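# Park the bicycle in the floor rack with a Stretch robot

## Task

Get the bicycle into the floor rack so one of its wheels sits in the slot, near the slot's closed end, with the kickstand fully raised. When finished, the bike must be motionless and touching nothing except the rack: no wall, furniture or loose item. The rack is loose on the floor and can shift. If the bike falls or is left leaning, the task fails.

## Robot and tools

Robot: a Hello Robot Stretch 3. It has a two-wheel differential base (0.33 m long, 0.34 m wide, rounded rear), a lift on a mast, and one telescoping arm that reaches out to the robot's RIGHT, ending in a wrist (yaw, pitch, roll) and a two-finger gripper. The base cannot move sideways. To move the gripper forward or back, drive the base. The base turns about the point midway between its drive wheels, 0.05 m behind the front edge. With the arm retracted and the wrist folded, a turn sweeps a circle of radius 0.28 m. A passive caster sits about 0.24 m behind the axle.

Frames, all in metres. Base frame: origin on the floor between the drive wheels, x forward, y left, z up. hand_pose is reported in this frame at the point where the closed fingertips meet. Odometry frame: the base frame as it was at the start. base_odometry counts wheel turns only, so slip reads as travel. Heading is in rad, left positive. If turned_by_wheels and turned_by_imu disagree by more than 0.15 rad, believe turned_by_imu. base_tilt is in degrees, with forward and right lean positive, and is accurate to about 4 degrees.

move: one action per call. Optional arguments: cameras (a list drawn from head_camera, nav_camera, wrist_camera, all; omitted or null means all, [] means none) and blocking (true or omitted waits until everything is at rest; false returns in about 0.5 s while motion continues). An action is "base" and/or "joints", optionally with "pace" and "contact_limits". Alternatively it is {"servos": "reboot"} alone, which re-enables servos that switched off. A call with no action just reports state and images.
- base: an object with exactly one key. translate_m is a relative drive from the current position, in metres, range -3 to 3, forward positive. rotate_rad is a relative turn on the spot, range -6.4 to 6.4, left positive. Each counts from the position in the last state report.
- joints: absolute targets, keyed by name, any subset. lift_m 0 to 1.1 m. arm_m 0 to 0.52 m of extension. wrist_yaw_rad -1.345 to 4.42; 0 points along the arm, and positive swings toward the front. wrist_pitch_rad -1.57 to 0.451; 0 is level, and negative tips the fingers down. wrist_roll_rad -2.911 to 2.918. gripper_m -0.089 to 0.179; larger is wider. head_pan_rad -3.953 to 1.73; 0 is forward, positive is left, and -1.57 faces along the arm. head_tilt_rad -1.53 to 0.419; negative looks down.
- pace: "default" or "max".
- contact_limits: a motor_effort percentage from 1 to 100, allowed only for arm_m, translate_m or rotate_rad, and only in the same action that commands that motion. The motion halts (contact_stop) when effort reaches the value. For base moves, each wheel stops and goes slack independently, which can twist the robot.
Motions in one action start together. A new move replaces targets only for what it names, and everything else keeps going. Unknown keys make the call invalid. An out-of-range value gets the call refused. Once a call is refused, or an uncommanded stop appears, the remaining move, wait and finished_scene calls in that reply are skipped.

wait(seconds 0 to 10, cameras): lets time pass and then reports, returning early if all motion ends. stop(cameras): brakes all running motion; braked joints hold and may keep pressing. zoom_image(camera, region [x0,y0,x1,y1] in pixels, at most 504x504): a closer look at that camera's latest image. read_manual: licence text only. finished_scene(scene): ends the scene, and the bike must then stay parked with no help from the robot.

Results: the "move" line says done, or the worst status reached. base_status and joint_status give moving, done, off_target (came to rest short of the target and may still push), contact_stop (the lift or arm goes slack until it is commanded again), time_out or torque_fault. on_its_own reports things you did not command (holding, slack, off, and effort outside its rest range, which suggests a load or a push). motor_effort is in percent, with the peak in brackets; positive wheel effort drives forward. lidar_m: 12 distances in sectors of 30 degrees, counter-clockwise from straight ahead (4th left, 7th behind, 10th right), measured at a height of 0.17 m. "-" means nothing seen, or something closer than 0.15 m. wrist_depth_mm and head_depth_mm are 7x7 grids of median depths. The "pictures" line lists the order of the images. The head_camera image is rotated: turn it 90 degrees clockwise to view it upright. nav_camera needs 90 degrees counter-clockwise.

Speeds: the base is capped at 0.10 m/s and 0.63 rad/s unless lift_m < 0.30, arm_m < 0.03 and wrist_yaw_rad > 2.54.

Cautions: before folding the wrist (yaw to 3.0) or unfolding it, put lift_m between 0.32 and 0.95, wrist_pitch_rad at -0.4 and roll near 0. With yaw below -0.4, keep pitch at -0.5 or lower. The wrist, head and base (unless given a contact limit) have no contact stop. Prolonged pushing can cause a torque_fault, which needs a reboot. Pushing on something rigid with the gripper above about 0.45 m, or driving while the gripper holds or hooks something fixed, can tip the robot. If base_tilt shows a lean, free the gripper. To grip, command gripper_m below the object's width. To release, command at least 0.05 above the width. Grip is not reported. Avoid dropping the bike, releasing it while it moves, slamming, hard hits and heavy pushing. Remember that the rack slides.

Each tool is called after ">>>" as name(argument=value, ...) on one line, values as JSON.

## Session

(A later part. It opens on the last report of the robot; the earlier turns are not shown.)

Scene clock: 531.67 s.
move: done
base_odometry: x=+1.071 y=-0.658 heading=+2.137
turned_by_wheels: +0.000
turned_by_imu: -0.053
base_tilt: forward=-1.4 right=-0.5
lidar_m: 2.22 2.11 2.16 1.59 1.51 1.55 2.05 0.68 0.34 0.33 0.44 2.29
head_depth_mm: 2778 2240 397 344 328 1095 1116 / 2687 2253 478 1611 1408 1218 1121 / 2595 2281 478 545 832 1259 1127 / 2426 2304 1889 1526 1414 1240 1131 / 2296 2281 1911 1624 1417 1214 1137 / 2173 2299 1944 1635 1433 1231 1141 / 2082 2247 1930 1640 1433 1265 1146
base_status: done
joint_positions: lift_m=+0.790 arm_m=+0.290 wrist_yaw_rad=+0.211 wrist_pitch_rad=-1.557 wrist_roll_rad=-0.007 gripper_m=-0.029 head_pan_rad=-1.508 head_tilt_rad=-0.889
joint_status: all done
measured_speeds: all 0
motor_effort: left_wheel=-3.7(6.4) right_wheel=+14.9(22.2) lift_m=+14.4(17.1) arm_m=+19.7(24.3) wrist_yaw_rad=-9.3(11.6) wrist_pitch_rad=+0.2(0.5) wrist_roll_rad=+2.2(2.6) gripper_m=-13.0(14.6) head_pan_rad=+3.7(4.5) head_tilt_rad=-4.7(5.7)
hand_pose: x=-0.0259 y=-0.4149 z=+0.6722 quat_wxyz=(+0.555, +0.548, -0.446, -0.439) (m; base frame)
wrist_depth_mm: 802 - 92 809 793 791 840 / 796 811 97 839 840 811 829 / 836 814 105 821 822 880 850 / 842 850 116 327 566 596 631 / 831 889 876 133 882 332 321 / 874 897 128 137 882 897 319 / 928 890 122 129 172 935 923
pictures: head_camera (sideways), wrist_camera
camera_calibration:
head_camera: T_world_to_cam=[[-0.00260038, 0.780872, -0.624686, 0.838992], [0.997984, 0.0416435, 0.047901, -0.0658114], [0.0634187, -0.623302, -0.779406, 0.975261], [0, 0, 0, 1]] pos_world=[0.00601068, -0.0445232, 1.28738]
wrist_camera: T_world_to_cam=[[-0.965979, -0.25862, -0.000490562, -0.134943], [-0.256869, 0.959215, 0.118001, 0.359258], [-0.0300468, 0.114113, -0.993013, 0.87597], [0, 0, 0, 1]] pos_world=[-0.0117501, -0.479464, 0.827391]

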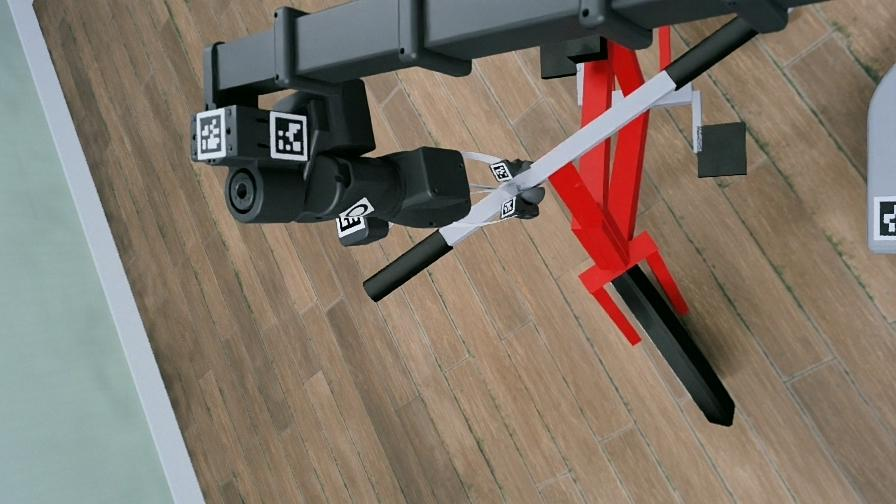

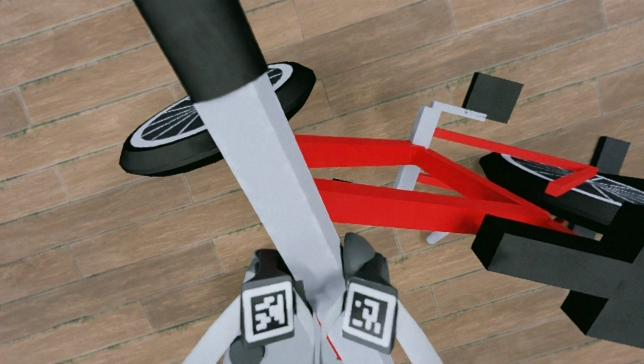

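>>> move(base={"rotate_rad": 0.055}, cameras=[])

>>> move(joints={"arm_m": 0.35}, base={"translate_m": -0.02}, cameras=["all"])

Scene clock: 546.87 s.
move: done
base_odometry: x=+1.071 y=-0.658 heading=+2.191
turned_by_wheels: +0.054
turned_by_imu: +0.013
base_tilt: forward=-1.4 right=-0.5
lidar_m: 2.22 2.11 2.18 1.59 1.51 1.55 2.07 0.67 0.34 0.33 0.44 2.30
head_depth_mm: 2778 2255 397 345 328 653 1124 / 2665 2251 477 1616 1407 1214 1121 / 2558 2264 478 544 829 1256 1129 / 2424 2281 1868 1522 1415 1242 1132 / 2303 2279 1905 1624 1420 1231 1133 / 2190 2318 1915 1634 1427 1228 1141 / 2062 2257 1920 1643 1426 1277 1146
base_status: done
joint_positions: lift_m=+0.790 arm_m=+0.290 wrist_yaw_rad=+0.210 wrist_pitch_rad=-1.557 wrist_roll_rad=-0.007 gripper_m=-0.029 head_pan_rad=-1.508 head_tilt_rad=-0.889
joint_status: not commanded
measured_speeds: all 0
on_its_own: wrist_yaw_rad is at rest, and its effort (-9.6) is outside its rest range (-9 to +9)
motor_effort: left_wheel=-7.7(12.6) right_wheel=+15.5(17.2) lift_m=+11.5(12.4) arm_m=+9.9(12.1) wrist_yaw_rad=-9.6(10.3) wrist_pitch_rad=+0.3(0.6) wrist_roll_rad=+2.3(2.7) gripper_m=-14.1(14.9) head_pan_rad=+3.8(4.8) head_tilt_rad=-4.6(5.5)
hand_pose: x=-0.0259 y=-0.4149 z=+0.6722 quat_wxyz=(+0.554, +0.548, -0.446, -0.439) (m; base frame)
wrist_depth_mm: 784 - 92 824 795 790 827 / 822 817 98 816 812 838 833 / 829 794 105 552 815 840 859 / 838 846 116 331 571 582 664 / 853 863 859 134 882 336 327 / 880 888 127 136 875 903 318 / 887 896 122 168 172 934 344
pictures: none
No camera images: "cameras" was empty.

Scene clock: 548.47 s.
move: done
base_odometry: x=+1.083 y=-0.674 heading=+2.191
turned_by_wheels: +0.000
turned_by_imu: +0.000
base_tilt: forward=-1.3 right=-0.5
lidar_m: 2.23 2.12 2.17 1.58 1.50 1.54 2.05 0.68 0.36 0.35 0.47 2.31
head_depth_mm: 2766 2222 397 352 323 1224 1121 / 2664 493 1751 1576 1085 1192 1128 / 2568 503 540 725 856 1222 1131 / 2440 2276 1803 1593 971 1261 1134 / 2309 2288 1915 1626 1416 1242 1138 / 2204 2309 1923 1639 1421 1232 1141 / 2091 2234 1929 1644 1433 1273 1137
base_status: done
joint_positions: lift_m=+0.790 arm_m=+0.350 wrist_yaw_rad=+0.205 wrist_pitch_rad=-1.557 wrist_roll_rad=-0.007 gripper_m=-0.029 head_pan_rad=-1.508 head_tilt_rad=-0.889
joint_status: all done
measured_speeds: all 0
motor_effort: left_wheel=-2.3(11.3) right_wheel=+0.4(11.8) lift_m=+16.3(16.5) arm_m=+18.9(29.3) wrist_yaw_rad=-4.3(9.7) wrist_pitch_rad=+0.2(0.5) wrist_roll_rad=+2.2(2.7) gripper_m=-13.5(14.3) head_pan_rad=+4.0(4.9) head_tilt_rad=-4.8(5.7)
hand_pose: x=-0.0258 y=-0.4749 z=+0.6721 quat_wxyz=(+0.553, +0.547, -0.448, -0.441) (m; base frame)
wrist_depth_mm: 802 789 93 787 790 831 811 / 819 814 - 801 821 815 835 / 804 844 110 822 848 823 858 / 835 848 492 518 651 853 867 / 864 855 863 130 358 392 339 / 881 886 126 133 870 308 310 / 870 880 122 129 902 932 323
pictures: head_camera (sideways), nav_camera (sideways), wrist_camera
camera_calibration:
head_camera: T_world_to_cam=[[-0.00263616, 0.780926, -0.624619, 0.838905], [0.997982, 0.0416808, 0.0478992, -0.065809], [0.0634403, -0.623232, -0.77946, 0.975331], [0, 0, 0, 1]] pos_world=[0.00601245, -0.044522, 1.28738]
nav_camera: T_world_to_cam=[[0.0530228, -0.777611, 0.626505, -0.771776], [-0.994159, -0.100167, -0.0401882, 0.110931], [0.0940062, -0.620715, -0.77838, 0.968428], [0, 0, 0, 1]] pos_world=[0.0601663, 0.0120877, 1.24179]
wrist_camera: T_world_to_cam=[[-0.967543, -0.252707, -0.000472416, -0.147583], [-0.251006, 0.96081, 0.117643, 0.418053], [-0.0292754, 0.113943, -0.993056, 0.882767], [0, 0, 0, 1]] pos_world=[-0.0120151, -0.53955, 0.827386]

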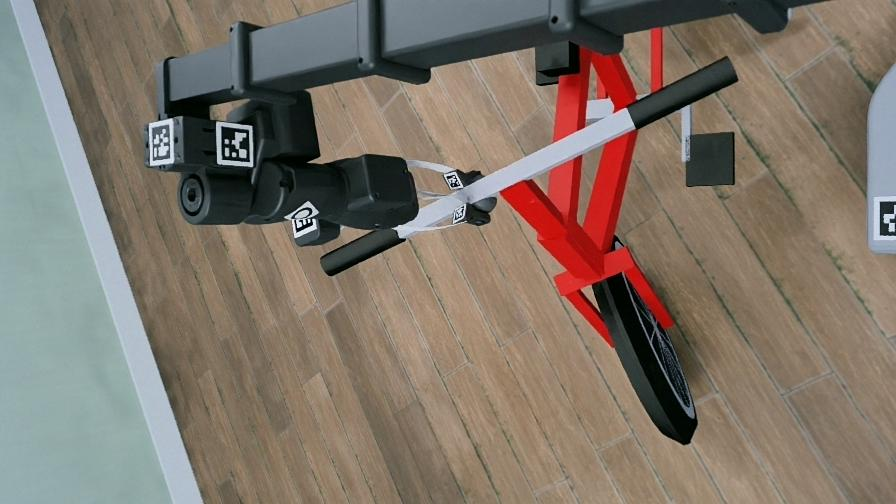

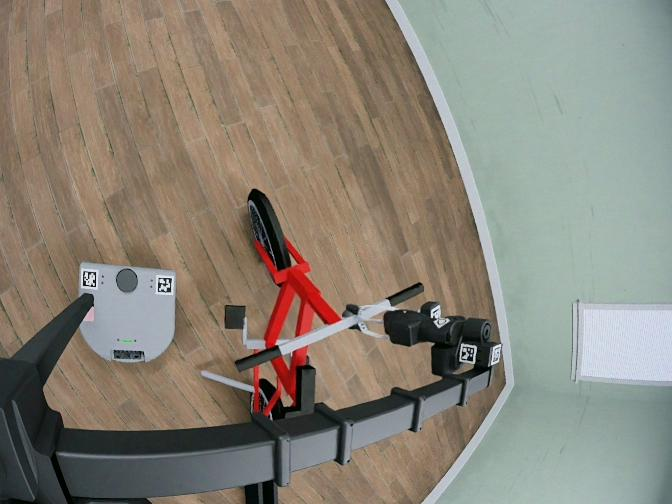

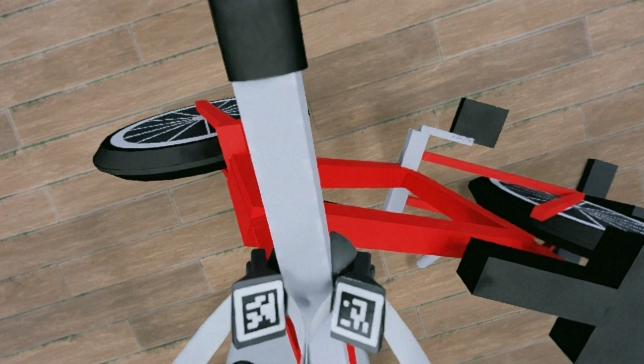

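>>> move(joints={"arm_m": 0.40, "head_pan_rad": -2.15, "head_tilt_rad": -0.85}, cameras=["all"])

Scene clock: 558.23 s.
move: done
base_odometry: x=+1.083 y=-0.674 heading=+2.191
turned_by_wheels: +0.000
turned_by_imu: +0.000
base_tilt: forward=-1.3 right=-0.5
lidar_m: 2.23 2.12 2.16 1.57 1.51 1.54 2.05 0.70 0.56 0.52 0.51 2.31
head_depth_mm: 2346 2370 1948 1530 1430 1282 - / 2438 2416 1962 1667 1384 - - / 2538 2388 1975 1664 1111 - 1137 / 2632 2424 1986 955 305 1232 1142 / 2738 2448 1998 356 360 1101 1138 / 2815 2456 2003 383 1383 1237 1147 / 2928 2478 453 1700 771 923 1134
base_status: not commanded
joint_positions: lift_m=+0.790 arm_m=+0.400 wrist_yaw_rad=+0.205 wrist_pitch_rad=-1.556 wrist_roll_rad=-0.007 gripper_m=-0.029 head_pan_rad=-2.142 head_tilt_rad=-0.853
joint_status: all done
measured_speeds: all 0
motor_effort: left_wheel=-1.9(2.9) right_wheel=+0.6(0.9) lift_m=+17.8(24.5) arm_m=+18.1(26.0) wrist_yaw_rad=-3.6(5.9) wrist_pitch_rad=+0.0(0.4) wrist_roll_rad=+2.5(2.5) gripper_m=-12.6(13.7) head_pan_rad=-3.3(6.1) head_tilt_rad=+1.4(3.4)
hand_pose: x=-0.0258 y=-0.5250 z=+0.6722 quat_wxyz=(+0.553, +0.547, -0.448, -0.441) (m; base frame)
wrist_depth_mm: 785 796 98 799 799 816 850 / 818 814 - 822 829 825 865 / 852 827 115 812 828 848 838 / 859 869 365 531 830 868 834 / 857 860 866 130 360 412 631 / 894 878 127 132 892 308 305 / 911 919 122 144 922 930 314
pictures: head_camera (sideways), nav_camera (sideways), wrist_camera
camera_calibration:
head_camera: T_world_to_cam=[[0.447945, 0.611597, -0.652146, 0.872024], [0.829811, -0.555923, 0.0486217, -0.065726], [-0.332806, -0.562937, -0.756533, 0.947935], [0, 0, 0, 1]] pos_world=[-0.0205998, -0.0362375, 1.28903]
nav_camera: T_world_to_cam=[[-0.405343, -0.638707, 0.654027, -0.804839], [-0.861193, 0.506793, -0.0388158, 0.108335], [-0.306664, -0.578977, -0.755475, 0.941088], [0, 0, 0, 1]] pos_world=[0.0556593, -0.0240912, 1.24156]
wrist_camera: T_world_to_cam=[[-0.967547, -0.25269, -0.000457212, -0.160223], [-0.250996, 0.960849, 0.117346, 0.466386], [-0.0292129, 0.113653, -0.993091, 0.888377], [0, 0, 0, 1]] pos_world=[-0.0120097, -0.58958, 0.827438]

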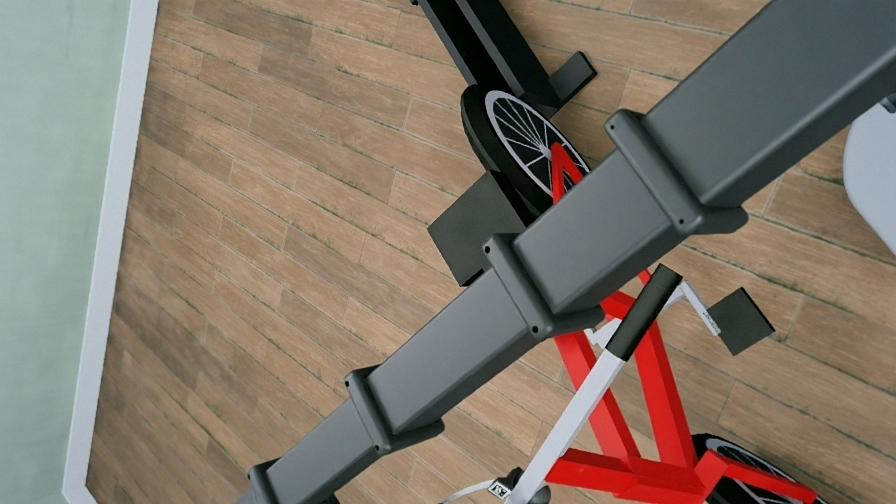

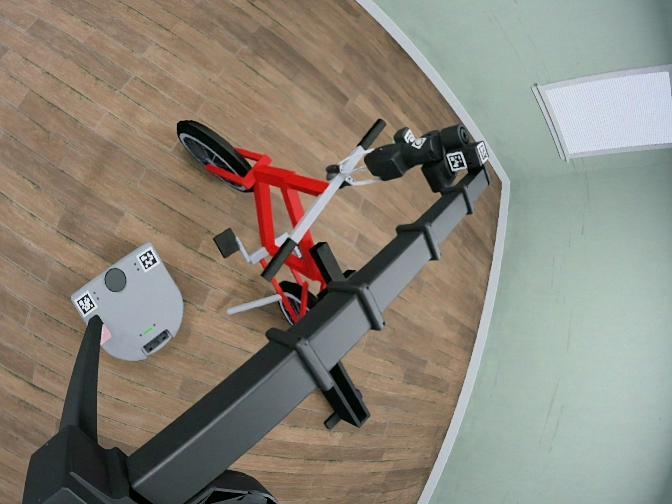

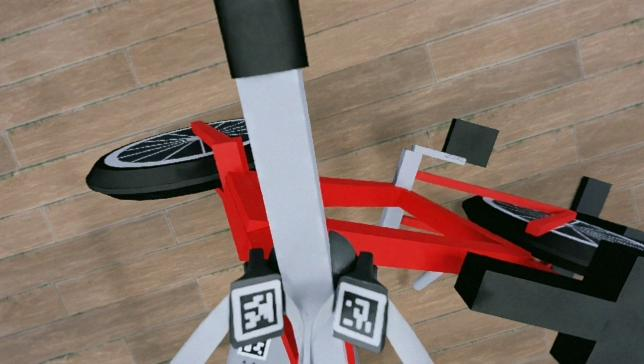

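>>> zoom_image(camera="head_camera", region=[400, 0, 680, 260])

Scaled by 1.800 from the camera's 896x504 image, which has a finer 1280x720 frame.

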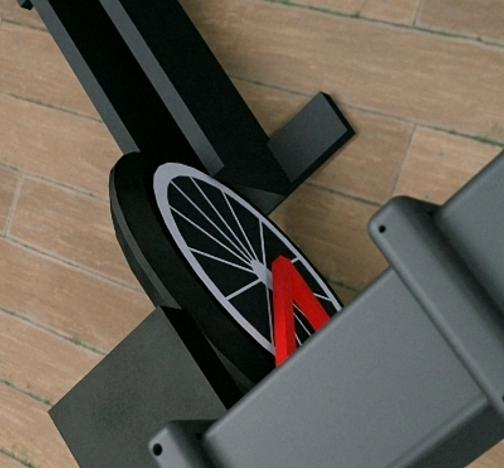

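>>> move(base={"translate_m": -0.08}, cameras=["all"])

>>> zoom_image(camera="head_camera", region=[400, 0, 680, 260])

Scene clock: 577.53 s.
move: done
base_odometry: x=+1.129 y=-0.739 heading=+2.192
turned_by_wheels: +0.001
turned_by_imu: +0.002
base_tilt: forward=-1.3 right=-0.4
lidar_m: 2.30 2.19 2.12 1.53 1.46 1.50 2.00 0.69 0.54 0.53 0.54 2.35
head_depth_mm: 2286 2378 1954 1514 1437 1276 - / 2374 2394 1944 1669 1365 - - / 2480 2400 1968 1666 1103 - 1134 / 2552 2420 1975 1676 305 1239 1139 / 2648 2418 1993 357 358 1219 1144 / 2776 2432 1992 383 1457 1051 1146 / 2880 2475 450 1658 836 979 1156
base_status: done
joint_positions: lift_m=+0.790 arm_m=+0.400 wrist_yaw_rad=+0.192 wrist_pitch_rad=-1.520 wrist_roll_rad=+0.006 gripper_m=-0.029 head_pan_rad=-2.142 head_tilt_rad=-0.853
joint_status: not commanded
measured_speeds: all 0
on_its_own: right_wheel is at rest, and its effort (-34.2) is outside its rest range (-21 to +21)
motor_effort: left_wheel=+17.5(17.8) right_wheel=-34.2(34.4) lift_m=+25.6(25.6) arm_m=+11.5(17.1) wrist_yaw_rad=+7.1(7.7) wrist_pitch_rad=-6.6(6.7) wrist_roll_rad=-2.0(2.6) gripper_m=-14.0(14.6) head_pan_rad=-3.4(4.0) head_tilt_rad=+1.6(2.1)
hand_pose: x=-0.0238 y=-0.5341 z=+0.6715 quat_wxyz=(+0.556, +0.533, -0.465, -0.438) (m; base frame)
wrist_depth_mm: 798 808 813 113 801 832 787 / 828 850 837 119 836 827 830 / 840 825 616 124 855 809 843 / 846 867 384 527 867 848 849 / 890 847 274 314 379 541 860 / 894 856 126 136 360 299 297 / 916 887 124 161 877 350 306
pictures: head_camera (sideways), nav_camera (sideways), wrist_camera
camera_calibration:
head_camera: T_world_to_cam=[[0.447965, 0.611563, -0.652164, 0.872048], [0.829785, -0.555961, 0.0486222, -0.0657265], [-0.332842, -0.562937, -0.756517, 0.947915], [0, 0, 0, 1]] pos_world=[-0.0206016, -0.0362366, 1.28903]
nav_camera: T_world_to_cam=[[-0.405364, -0.638674, 0.654045, -0.804863], [-0.86117, 0.506833, -0.0388149, 0.108334], [-0.306701, -0.578978, -0.755459, 0.941068], [0, 0, 0, 1]] pos_world=[0.0556574, -0.0240947, 1.24156]
wrist_camera: T_world_to_cam=[[-0.973799, -0.227411, 0.000715049, -0.147991], [-0.226601, 0.970583, 0.0813718, 0.505634], [-0.0191989, 0.0790777, -0.996684, 0.872982], [0, 0, 0, 1]] pos_world=[-0.0127759, -0.593448, 0.829048]

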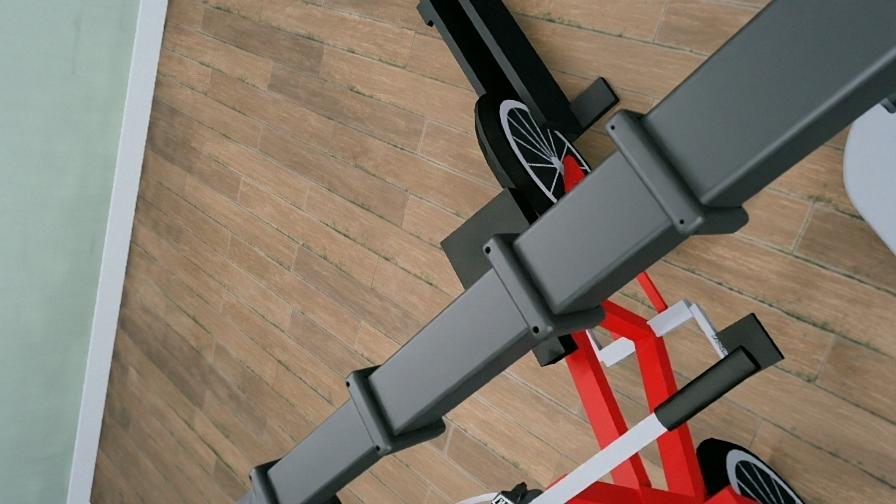

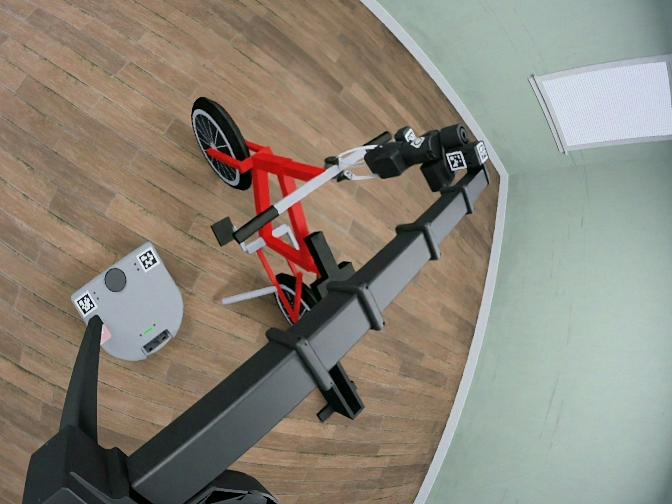

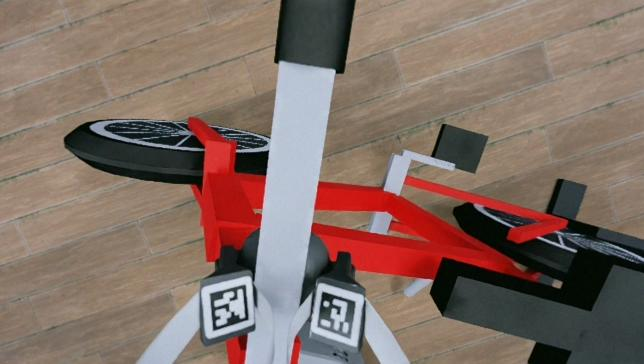

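Scaled by 1.800 from the camera's 896x504 image, which has a finer 1280x720 frame.

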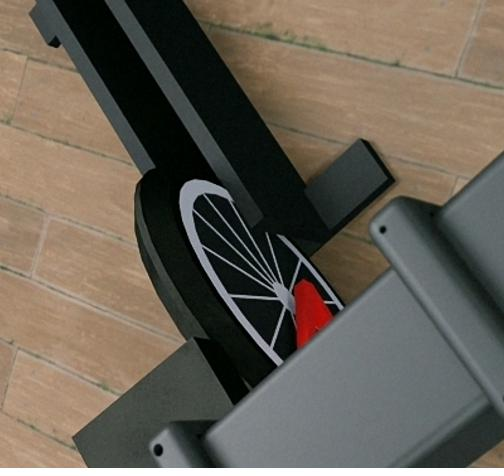

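>>> move(joints={"arm_m": 0.44, "wrist_yaw_rad": -0.1, "gripper_m": -0.05}, cameras=["nav_camera","wrist_camera"])

Scene clock: 589.83 s.
move: done
base_odometry: x=+1.129 y=-0.739 heading=+2.191
turned_by_wheels: -0.001
turned_by_imu: -0.002
base_tilt: forward=-1.3 right=-0.4
lidar_m: 2.30 2.19 2.12 1.53 1.46 1.50 2.00 0.71 0.54 0.53 0.54 2.35
head_depth_mm: 2277 2378 1952 1531 1426 1278 - / 2369 2403 1958 1667 1379 - - / 2441 2413 1954 1672 1116 - 1138 / 2557 2414 1983 954 305 1229 1134 / 2635 2452 1992 357 347 1217 1148 / 2785 2463 2018 383 1397 1061 1144 / 2861 2471 452 1654 826 1027 1149
base_status: not commanded
joint_positions: lift_m=+0.790 arm_m=+0.440 wrist_yaw_rad=-0.096 wrist_pitch_rad=-1.556 wrist_roll_rad=-0.002 gripper_m=-0.049 head_pan_rad=-2.142 head_tilt_rad=-0.853
joint_status: all done
measured_speeds: all 0
motor_effort: left_wheel=+0.1(18.1) right_wheel=+0.3(34.4) lift_m=+32.7(34.9) arm_m=+18.3(22.5) wrist_yaw_rad=-3.5(6.8) wrist_pitch_rad=+0.0(6.7) wrist_roll_rad=+0.5(2.4) gripper_m=-19.5(98.6) head_pan_rad=-3.2(4.0) head_tilt_rad=+1.6(1.8)
hand_pose: x=-0.0197 y=-0.5647 z=+0.6721 quat_wxyz=(+0.480, +0.472, -0.526, -0.520) (m; base frame)
wrist_depth_mm: 786 787 786 780 786 801 803 / 794 811 806 811 846 801 833 / 843 835 846 127 836 844 835 / 836 776 419 131 820 554 314 / 860 880 364 136 346 293 293 / 885 876 126 136 894 902 304 / 927 909 123 142 879 914 932
pictures: nav_camera (sideways), wrist_camera
camera_calibration:
nav_camera: T_world_to_cam=[[-0.405351, -0.638548, 0.654177, -0.805035], [-0.861135, 0.506892, -0.0388081, 0.108324], [-0.306816, -0.579066, -0.755345, 0.940921], [0, 0, 0, 1]] pos_world=[0.0556499, -0.0241073, 1.24156]
wrist_camera: T_world_to_cam=[[-0.998708, 0.0508195, -0.000505215, 0.00646198], [0.0504124, 0.991869, 0.11685, 0.529864], [0.00643935, 0.116673, -0.993149, 0.895485], [0, 0, 0, 1]] pos_world=[-0.0260244, -0.630363, 0.827439]

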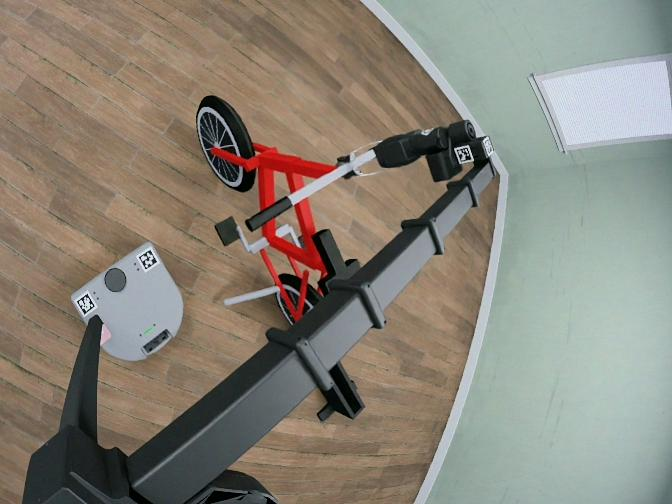

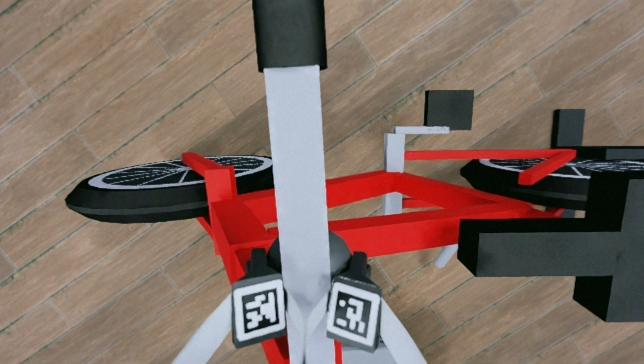

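>>> move(base={"translate_m": -0.12}, cameras=["all"])

>>> zoom_image(camera="head_camera", region=[400, 0, 680, 260])

Scene clock: 595.17 s.
move: done
base_odometry: x=+1.199 y=-0.837 heading=+2.191
turned_by_wheels: +0.000
turned_by_imu: +0.000
base_tilt: forward=-1.3 right=-0.5
lidar_m: 2.40 2.29 2.03 1.46 1.40 1.43 1.90 0.70 0.54 0.52 0.54 2.41
head_depth_mm: 2178 2334 1941 1518 1419 1285 - / 2278 2402 1977 1651 1362 - - / 2362 2411 1992 1669 1112 - 1134 / 2450 2431 1961 950 305 1234 1150 / 2575 2422 1990 357 346 1214 1142 / 2698 2448 2012 383 1408 1233 1149 / 2795 2494 453 1656 845 1013 1141
base_status: done
joint_positions: lift_m=+0.790 arm_m=+0.440 wrist_yaw_rad=-0.097 wrist_pitch_rad=-1.556 wrist_roll_rad=-0.002 gripper_m=-0.049 head_pan_rad=-2.142 head_tilt_rad=-0.853
joint_status: not commanded
measured_speeds: all 0
motor_effort: left_wheel=+0.1(7.8) right_wheel=-3.1(19.3) lift_m=+25.2(29.1) arm_m=+14.7(17.7) wrist_yaw_rad=-2.4(3.9) wrist_pitch_rad=+0.2(0.5) wrist_roll_rad=+0.5(0.9) gripper_m=-18.3(19.7) head_pan_rad=-2.5(4.0) head_tilt_rad=+1.7(1.9)
hand_pose: x=-0.0197 y=-0.5647 z=+0.6721 quat_wxyz=(+0.480, +0.472, -0.526, -0.520) (m; base frame)
wrist_depth_mm: 808 794 797 119 823 780 803 / 813 809 809 823 808 832 831 / 835 786 826 127 828 837 843 / 853 837 416 131 629 622 303 / 863 864 365 136 346 293 293 / 899 885 126 136 880 910 302 / 910 941 123 143 889 929 950
pictures: head_camera (sideways), nav_camera (sideways), wrist_camera
camera_calibration:
head_camera: T_world_to_cam=[[0.44795, 0.611433, -0.652296, 0.872219], [0.829748, -0.556017, 0.0486255, -0.0657306], [-0.332956, -0.563023, -0.756403, 0.947767], [0, 0, 0, 1]] pos_world=[-0.0206056, -0.0362364, 1.28904]
nav_camera: T_world_to_cam=[[-0.405351, -0.638548, 0.654177, -0.805035], [-0.861135, 0.506892, -0.0388081, 0.108324], [-0.306816, -0.579066, -0.755345, 0.940921], [0, 0, 0, 1]] pos_world=[0.0556499, -0.0241073, 1.24156]
wrist_camera: T_world_to_cam=[[-0.99868, 0.0513592, -0.00050653, 0.00677977], [0.0509481, 0.991839, 0.116878, 0.529838], [0.00650515, 0.116698, -0.993146, 0.895498], [0, 0, 0, 1]] pos_world=[-0.0260487, -0.630365, 0.827438]

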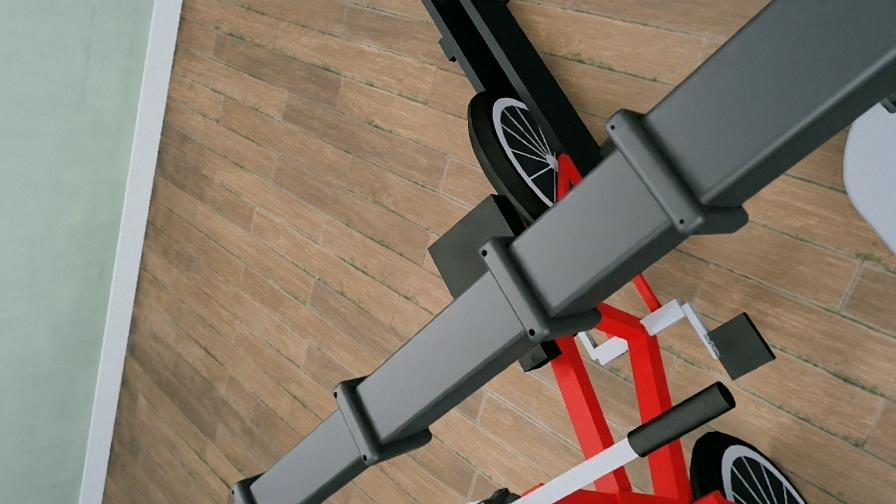

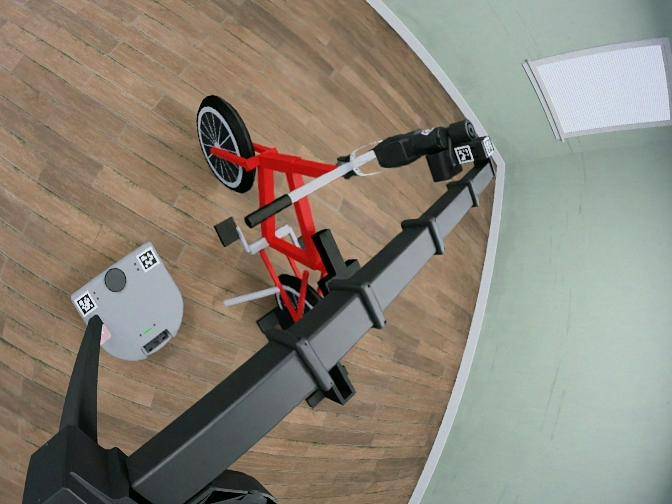

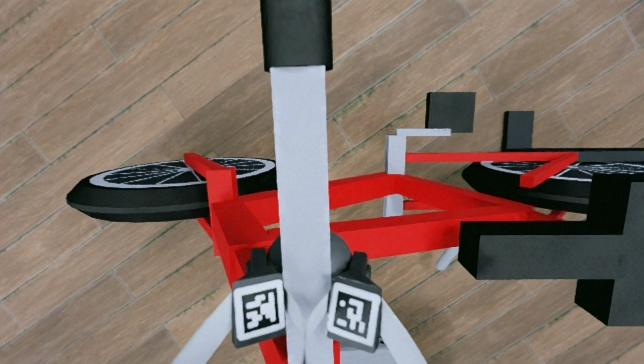

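Scaled by 1.800 from the camera's 896x504 image, which has a finer 1280x720 frame.

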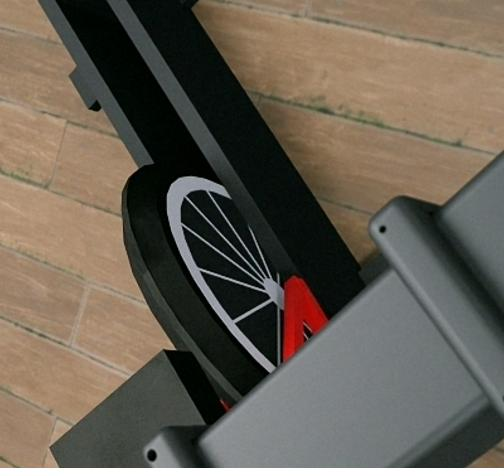

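>>> move(base={"translate_m": -0.14}, cameras=["head_camera","wrist_camera"])

>>> zoom_image(camera="head_camera", region=[350, 0, 630, 260])

Scene clock: 600.60 s.
move: done
base_odometry: x=+1.280 y=-0.951 heading=+2.191
turned_by_wheels: +0.000
turned_by_imu: +0.000
base_tilt: forward=-1.3 right=-0.4
lidar_m: 2.52 2.41 1.93 1.38 1.32 1.36 1.80 0.69 0.53 0.52 0.54 2.49
head_depth_mm: 2105 2295 1938 1656 1418 1282 - / 2159 2359 1984 1650 1350 - - / 2219 2393 1966 1668 1108 - 1136 / 2331 2416 1985 952 305 1237 1142 / 2413 2426 1994 356 347 1217 1143 / 2508 2483 1994 383 1395 1216 1149 / 2662 2467 453 1655 849 1004 1130
base_status: done
joint_positions: lift_m=+0.790 arm_m=+0.440 wrist_yaw_rad=-0.097 wrist_pitch_rad=-1.556 wrist_roll_rad=-0.002 gripper_m=-0.049 head_pan_rad=-2.142 head_tilt_rad=-0.853
joint_status: not commanded
measured_speeds: all 0
motor_effort: left_wheel=-0.2(5.3) right_wheel=-2.3(12.0) lift_m=+23.7(23.9) arm_m=+7.9(11.8) wrist_yaw_rad=-1.4(4.5) wrist_pitch_rad=+0.1(0.4) wrist_roll_rad=+0.5(0.8) gripper_m=-16.9(18.6) head_pan_rad=-3.1(4.0) head_tilt_rad=+1.0(2.1)
hand_pose: x=-0.0197 y=-0.5647 z=+0.6721 quat_wxyz=(+0.480, +0.472, -0.526, -0.520) (m; base frame)
wrist_depth_mm: 800 797 800 119 797 799 798 / 816 790 829 125 821 807 820 / 834 826 848 128 849 854 851 / 871 804 422 517 625 644 318 / 877 886 369 146 347 299 290 / 876 899 126 132 883 904 300 / 915 904 121 142 917 936 911
pictures: head_camera (sideways), wrist_camera
camera_calibration:
head_camera: T_world_to_cam=[[0.447949, 0.611433, -0.652296, 0.872219], [0.829748, -0.556016, 0.0486255, -0.0657306], [-0.332956, -0.563023, -0.756403, 0.947767], [0, 0, 0, 1]] pos_world=[-0.0206056, -0.0362364, 1.28904]
wrist_camera: T_world_to_cam=[[-0.998655, 0.0518523, -0.000504522, 0.00706677], [0.0514383, 0.991819, 0.116833, 0.529881], [0.00655843, 0.116649, -0.993151, 0.895456], [0, 0, 0, 1]] pos_world=[-0.0260717, -0.630367, 0.82742]

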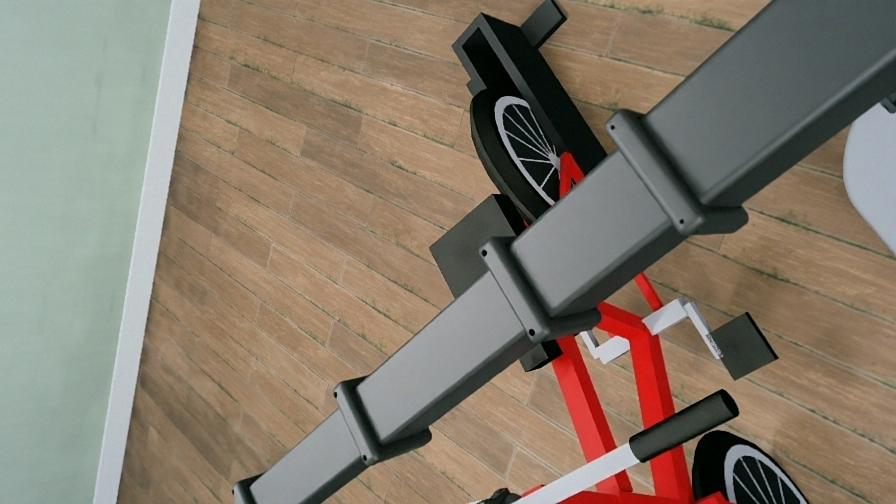

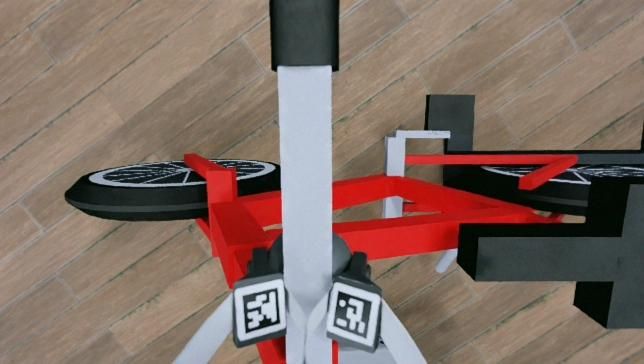

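Scaled by 1.800 from the camera's 896x504 image, which has a finer 1280x720 frame.

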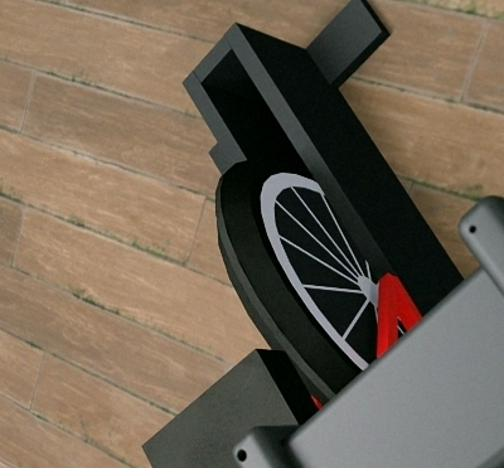

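>>> move(base={"translate_m": -0.115}, cameras=["head_camera"])

>>> zoom_image(camera="head_camera", region=[350, 0, 630, 260])

Scene clock: 607.53 s.
move: done
base_odometry: x=+1.347 y=-1.045 heading=+2.191
turned_by_wheels: +0.000
turned_by_imu: +0.000
base_tilt: forward=-1.4 right=-0.5
lidar_m: 2.63 2.51 1.83 1.32 1.27 1.29 1.72 0.69 0.53 0.51 0.53 2.56
head_depth_mm: 1991 2233 1943 1647 1411 1280 - / 2049 2263 1960 1661 1360 - - / 2127 2320 1967 1653 1098 - 1139 / 2256 2418 1974 950 305 1230 1139 / 2354 2451 2005 357 347 1213 1151 / 2408 2467 2003 383 1406 1082 1140 / 2539 2445 453 1651 847 979 1134
base_status: done
joint_positions: lift_m=+0.790 arm_m=+0.440 wrist_yaw_rad=-0.100 wrist_pitch_rad=-1.556 wrist_roll_rad=-0.002 gripper_m=-0.049 head_pan_rad=-2.142 head_tilt_rad=-0.853
joint_status: not commanded
measured_speeds: all 0
motor_effort: left_wheel=-2.9(3.7) right_wheel=-0.7(18.9) lift_m=+35.6(37.6) arm_m=+0.4(5.3) wrist_yaw_rad=-0.2(2.9) wrist_pitch_rad=+0.1(0.4) wrist_roll_rad=+0.4(0.9) gripper_m=-17.5(18.6) head_pan_rad=-3.4(4.3) head_tilt_rad=+1.8(2.1)
hand_pose: x=-0.0196 y=-0.5648 z=+0.6721 quat_wxyz=(+0.479, +0.471, -0.527, -0.521) (m; base frame)
wrist_depth_mm: 792 780 796 122 805 793 785 / 809 795 815 126 817 826 816 / 835 843 814 838 829 846 829 / 852 662 425 539 597 628 312 / 875 885 348 146 349 303 295 / 879 870 126 131 896 891 302 / 902 907 121 142 920 915 925
pictures: head_camera (sideways)
camera_calibration:
head_camera: T_world_to_cam=[[0.44795, 0.611433, -0.652296, 0.872219], [0.829748, -0.556017, 0.0486255, -0.0657306], [-0.332956, -0.563023, -0.756403, 0.947767], [0, 0, 0, 1]] pos_world=[-0.0206056, -0.0362364, 1.28904]

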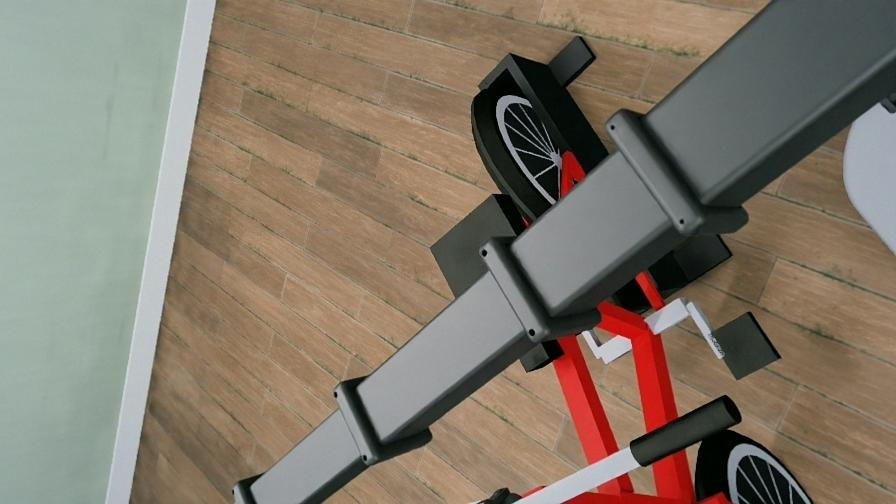

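Scaled by 1.800 from the camera's 896x504 image, which has a finer 1280x720 frame.

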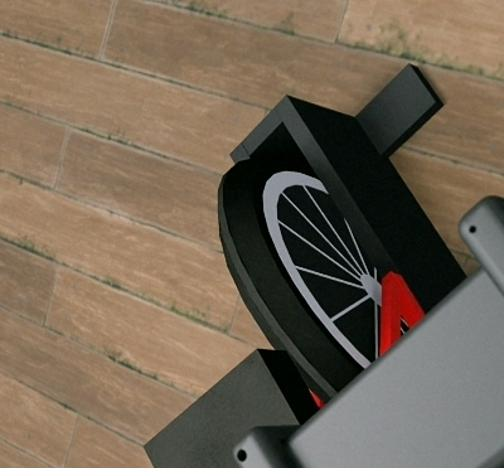

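>>> move(base={"translate_m": -0.03}, contact_limits={"translate_m": 24}, cameras=["head_camera"])

>>> zoom_image(camera="head_camera", region=[420, 20, 620, 180])

Scene clock: 613.53 s.
move: done
base_odometry: x=+1.365 y=-1.069 heading=+2.191
turned_by_wheels: +0.000
turned_by_imu: +0.000
base_tilt: forward=-1.4 right=-0.5
lidar_m: 2.66 2.53 1.81 1.30 1.25 1.28 1.70 0.68 0.52 0.51 0.53 2.57
head_depth_mm: 1991 2207 1940 1648 1432 1276 - / 2051 2257 1951 1648 1354 - - / 2142 2334 1970 1667 1105 - 1128 / 2223 2387 1986 950 305 1224 1143 / 2321 2436 1988 357 346 1218 1139 / 2402 2453 1979 383 1406 1082 1145 / 2504 2465 453 1661 842 984 1134
base_status: done
joint_positions: lift_m=+0.790 arm_m=+0.440 wrist_yaw_rad=-0.099 wrist_pitch_rad=-1.556 wrist_roll_rad=-0.002 gripper_m=-0.049 head_pan_rad=-2.142 head_tilt_rad=-0.853
joint_status: not commanded
measured_speeds: all 0
motor_effort: left_wheel=-0.5(4.5) right_wheel=-1.6(11.6) lift_m=+28.2(30.7) arm_m=-3.6(4.5) wrist_yaw_rad=-0.4(1.5) wrist_pitch_rad=+0.0(0.3) wrist_roll_rad=+0.3(0.8) gripper_m=-17.2(18.6) head_pan_rad=-3.2(4.1) head_tilt_rad=+1.1(1.7)
contact_limits: translate_m 24 (maximum 100)
hand_pose: x=-0.0196 y=-0.5648 z=+0.6721 quat_wxyz=(+0.479, +0.471, -0.527, -0.520) (m; base frame)
wrist_depth_mm: 787 797 777 122 812 804 809 / 797 788 824 126 830 816 830 / 821 825 843 815 850 856 826 / 815 841 430 538 609 634 315 / 820 863 352 146 345 300 295 / 924 872 126 132 879 902 300 / 904 895 123 142 961 938 949
pictures: head_camera (sideways)
camera_calibration:
head_camera: T_world_to_cam=[[0.447949, 0.611433, -0.652296, 0.87222], [0.829748, -0.556016, 0.0486255, -0.0657306], [-0.332956, -0.563023, -0.756403, 0.947767], [0, 0, 0, 1]] pos_world=[-0.0206056, -0.0362364, 1.28904]

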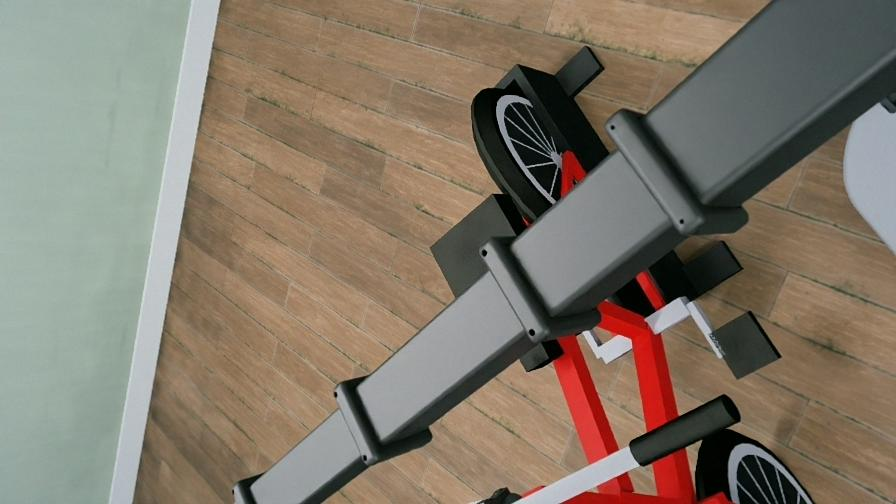

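Scaled by 2.520 from the camera's 896x504 image, which has a finer 1280x720 frame.

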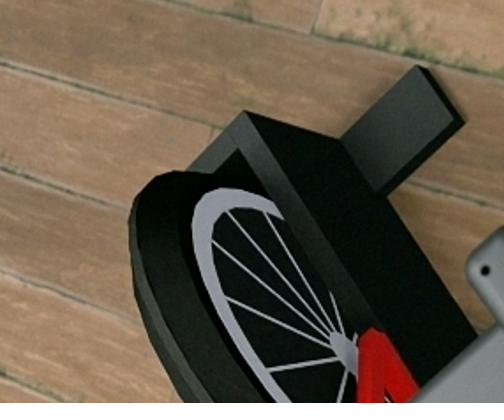

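>>> move(base={"translate_m": -0.02}, contact_limits={"translate_m": 26}, cameras=["head_camera","nav_camera","wrist_camera"])

>>> zoom_image(camera="head_camera", region=[420, 20, 620, 180])

Scene clock: 617.53 s.
move: done
base_odometry: x=+1.376 y=-1.085 heading=+2.191
turned_by_wheels: +0.000
turned_by_imu: +0.000
base_tilt: forward=-1.3 right=-0.4
lidar_m: 2.67 2.55 1.80 1.29 1.24 1.26 1.68 0.68 0.52 0.51 0.53 2.58
head_depth_mm: 1938 2205 1934 1646 1420 1286 - / 2036 2230 1960 1654 1354 - - / 2107 2311 1968 1662 1109 - 1132 / 2215 2389 1970 954 305 1214 1139 / 2273 2429 1997 357 347 1213 1146 / 2383 2438 1999 383 1410 1080 1147 / 2476 2487 453 1659 843 975 1133
base_status: done
joint_positions: lift_m=+0.790 arm_m=+0.440 wrist_yaw_rad=-0.099 wrist_pitch_rad=-1.556 wrist_roll_rad=-0.002 gripper_m=-0.049 head_pan_rad=-2.142 head_tilt_rad=-0.853
joint_status: not commanded
measured_speeds: all 0
motor_effort: left_wheel=-0.8(4.3) right_wheel=-3.6(11.6) lift_m=+25.6(26.1) arm_m=-9.1(9.6) wrist_yaw_rad=-1.2(2.5) wrist_pitch_rad=+0.1(0.3) wrist_roll_rad=+0.8(0.8) gripper_m=-17.9(18.7) head_pan_rad=-3.8(4.3) head_tilt_rad=+1.9(2.0)
contact_limits: translate_m 26 (maximum 100)
hand_pose: x=-0.0196 y=-0.5647 z=+0.6721 quat_wxyz=(+0.479, +0.471, -0.527, -0.520) (m; base frame)
wrist_depth_mm: 792 779 802 122 832 813 810 / 790 819 832 126 816 825 854 / 808 825 833 129 831 840 864 / 860 845 434 502 596 637 315 / 844 874 344 137 353 298 291 / 904 888 126 131 895 898 297 / 890 896 123 130 914 916 920
pictures: head_camera (sideways), nav_camera (sideways), wrist_camera
camera_calibration:
head_camera: T_world_to_cam=[[0.44795, 0.611433, -0.652296, 0.87222], [0.829747, -0.556017, 0.0486255, -0.0657306], [-0.332957, -0.563023, -0.756403, 0.947767], [0, 0, 0, 1]] pos_world=[-0.0206056, -0.0362364, 1.28904]
nav_camera: T_world_to_cam=[[-0.405351, -0.638547, 0.654177, -0.805035], [-0.861135, 0.506893, -0.0388081, 0.108324], [-0.306817, -0.579066, -0.755345, 0.94092], [0, 0, 0, 1]] pos_world=[0.0556499, -0.0241074, 1.24156]
wrist_camera: T_world_to_cam=[[-0.998568, 0.0534975, -0.00050211, 0.00802872], [0.0530729, 0.991739, 0.116779, 0.529919], [0.00674535, 0.116585, -0.993158, 0.895428], [0, 0, 0, 1]] pos_world=[-0.0261471, -0.630365, 0.827422]

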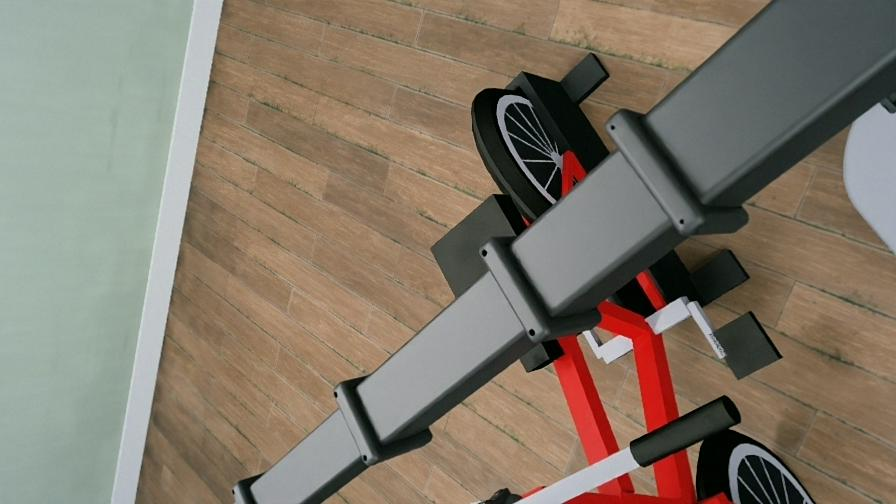

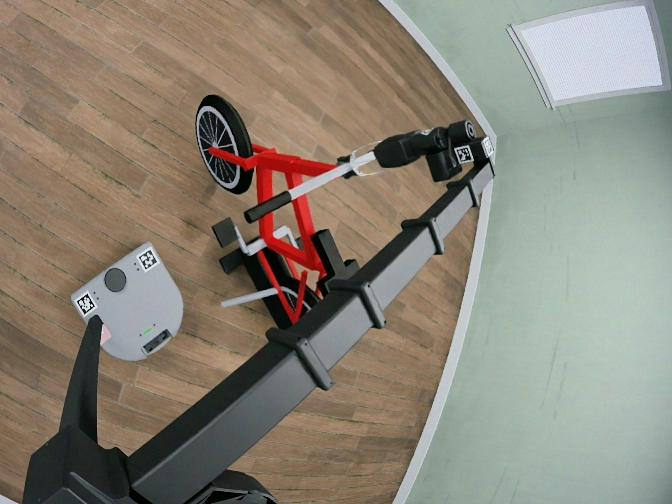

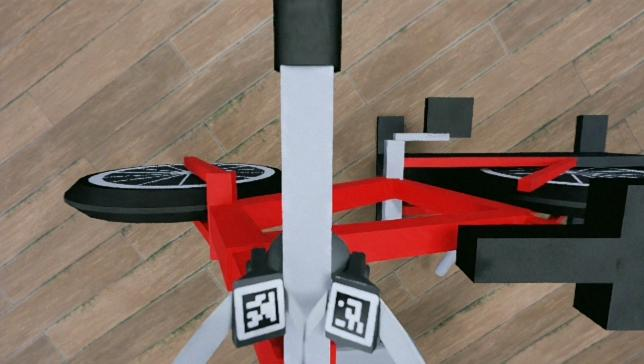

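Scaled by 2.520 from the camera's 896x504 image, which has a finer 1280x720 frame.

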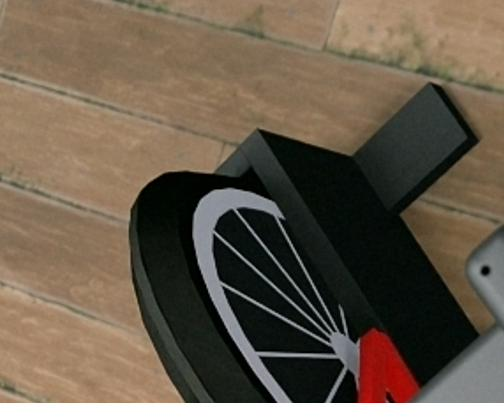

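>>> move(base={"translate_m": -0.04}, contact_limits={"translate_m": 22}, cameras=["head_camera"])

>>> zoom_image(camera="head_camera", region=[420, 20, 620, 180])

Scene clock: 623.27 s.
move: contact_stop
base_odometry: x=+1.393 y=-1.108 heading=+2.262
turned_by_wheels: +0.071
turned_by_imu: +0.070
base_tilt: forward=-1.3 right=-0.5
lidar_m: 2.65 2.57 1.67 1.25 1.23 1.27 1.79 0.64 0.50 0.52 0.54 2.64
head_depth_mm: 1955 2175 1948 1646 1416 1283 - / 2041 2262 1941 1659 1288 - - / 2140 2326 1977 1666 1080 - 1136 / 2224 2418 1996 1661 305 1219 1142 / 2345 2422 1982 357 346 1186 1142 / 2489 2462 2006 383 1413 1225 1147 / 2646 2490 452 1667 853 965 1142
base_status: translate_m contact_stop (by the wheels' count: -0.0288 of -0.0400)
joint_positions: lift_m=+0.790 arm_m=+0.440 wrist_yaw_rad=-0.101 wrist_pitch_rad=-1.556 wrist_roll_rad=-0.001 gripper_m=-0.049 head_pan_rad=-2.142 head_tilt_rad=-0.852
joint_status: not commanded
measured_speeds: all 0
on_its_own: a drive wheel is slack since a contact_stop
motor_effort: left_wheel=-0.6(6.8) right_wheel=-0.2(23.0) lift_m=+23.5(38.1) arm_m=-7.4(14.8) wrist_yaw_rad=+0.4(4.3) wrist_pitch_rad=+0.2(0.8) wrist_roll_rad=+0.2(0.8) gripper_m=-18.0(18.6) head_pan_rad=-3.8(4.2) head_tilt_rad=+1.0(1.9)
contact_limits: translate_m 22 (maximum 100)
hand_pose: x=-0.0196 y=-0.5647 z=+0.6722 quat_wxyz=(+0.478, +0.470, -0.528, -0.521) (m; base frame)
wrist_depth_mm: 784 813 794 122 822 830 819 / 822 817 803 125 822 837 812 / 813 831 834 129 841 831 842 / 822 - 422 133 642 649 851 / 849 865 327 137 350 319 296 / 861 898 126 132 900 299 304 / 893 908 121 142 923 945 322
pictures: head_camera (sideways)
camera_calibration:
head_camera: T_world_to_cam=[[0.448106, 0.611049, -0.652549, 0.872548], [0.829507, -0.556375, 0.048632, -0.0657376], [-0.333345, -0.563086, -0.756184, 0.947486], [0, 0, 0, 1]] pos_world=[-0.0206241, -0.036228, 1.28905]

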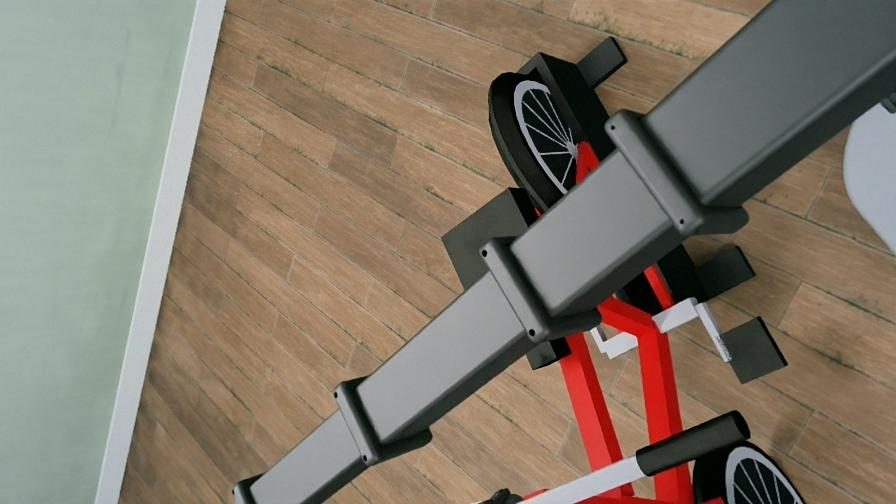

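Scaled by 2.520 from the camera's 896x504 image, which has a finer 1280x720 frame.

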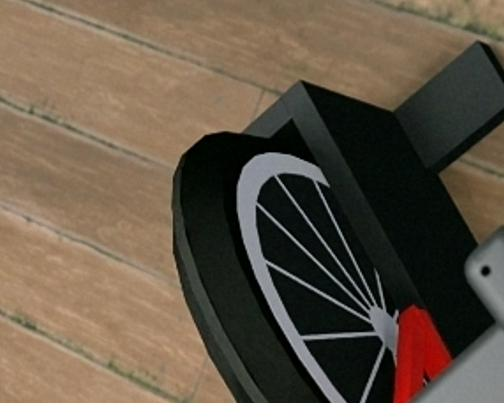

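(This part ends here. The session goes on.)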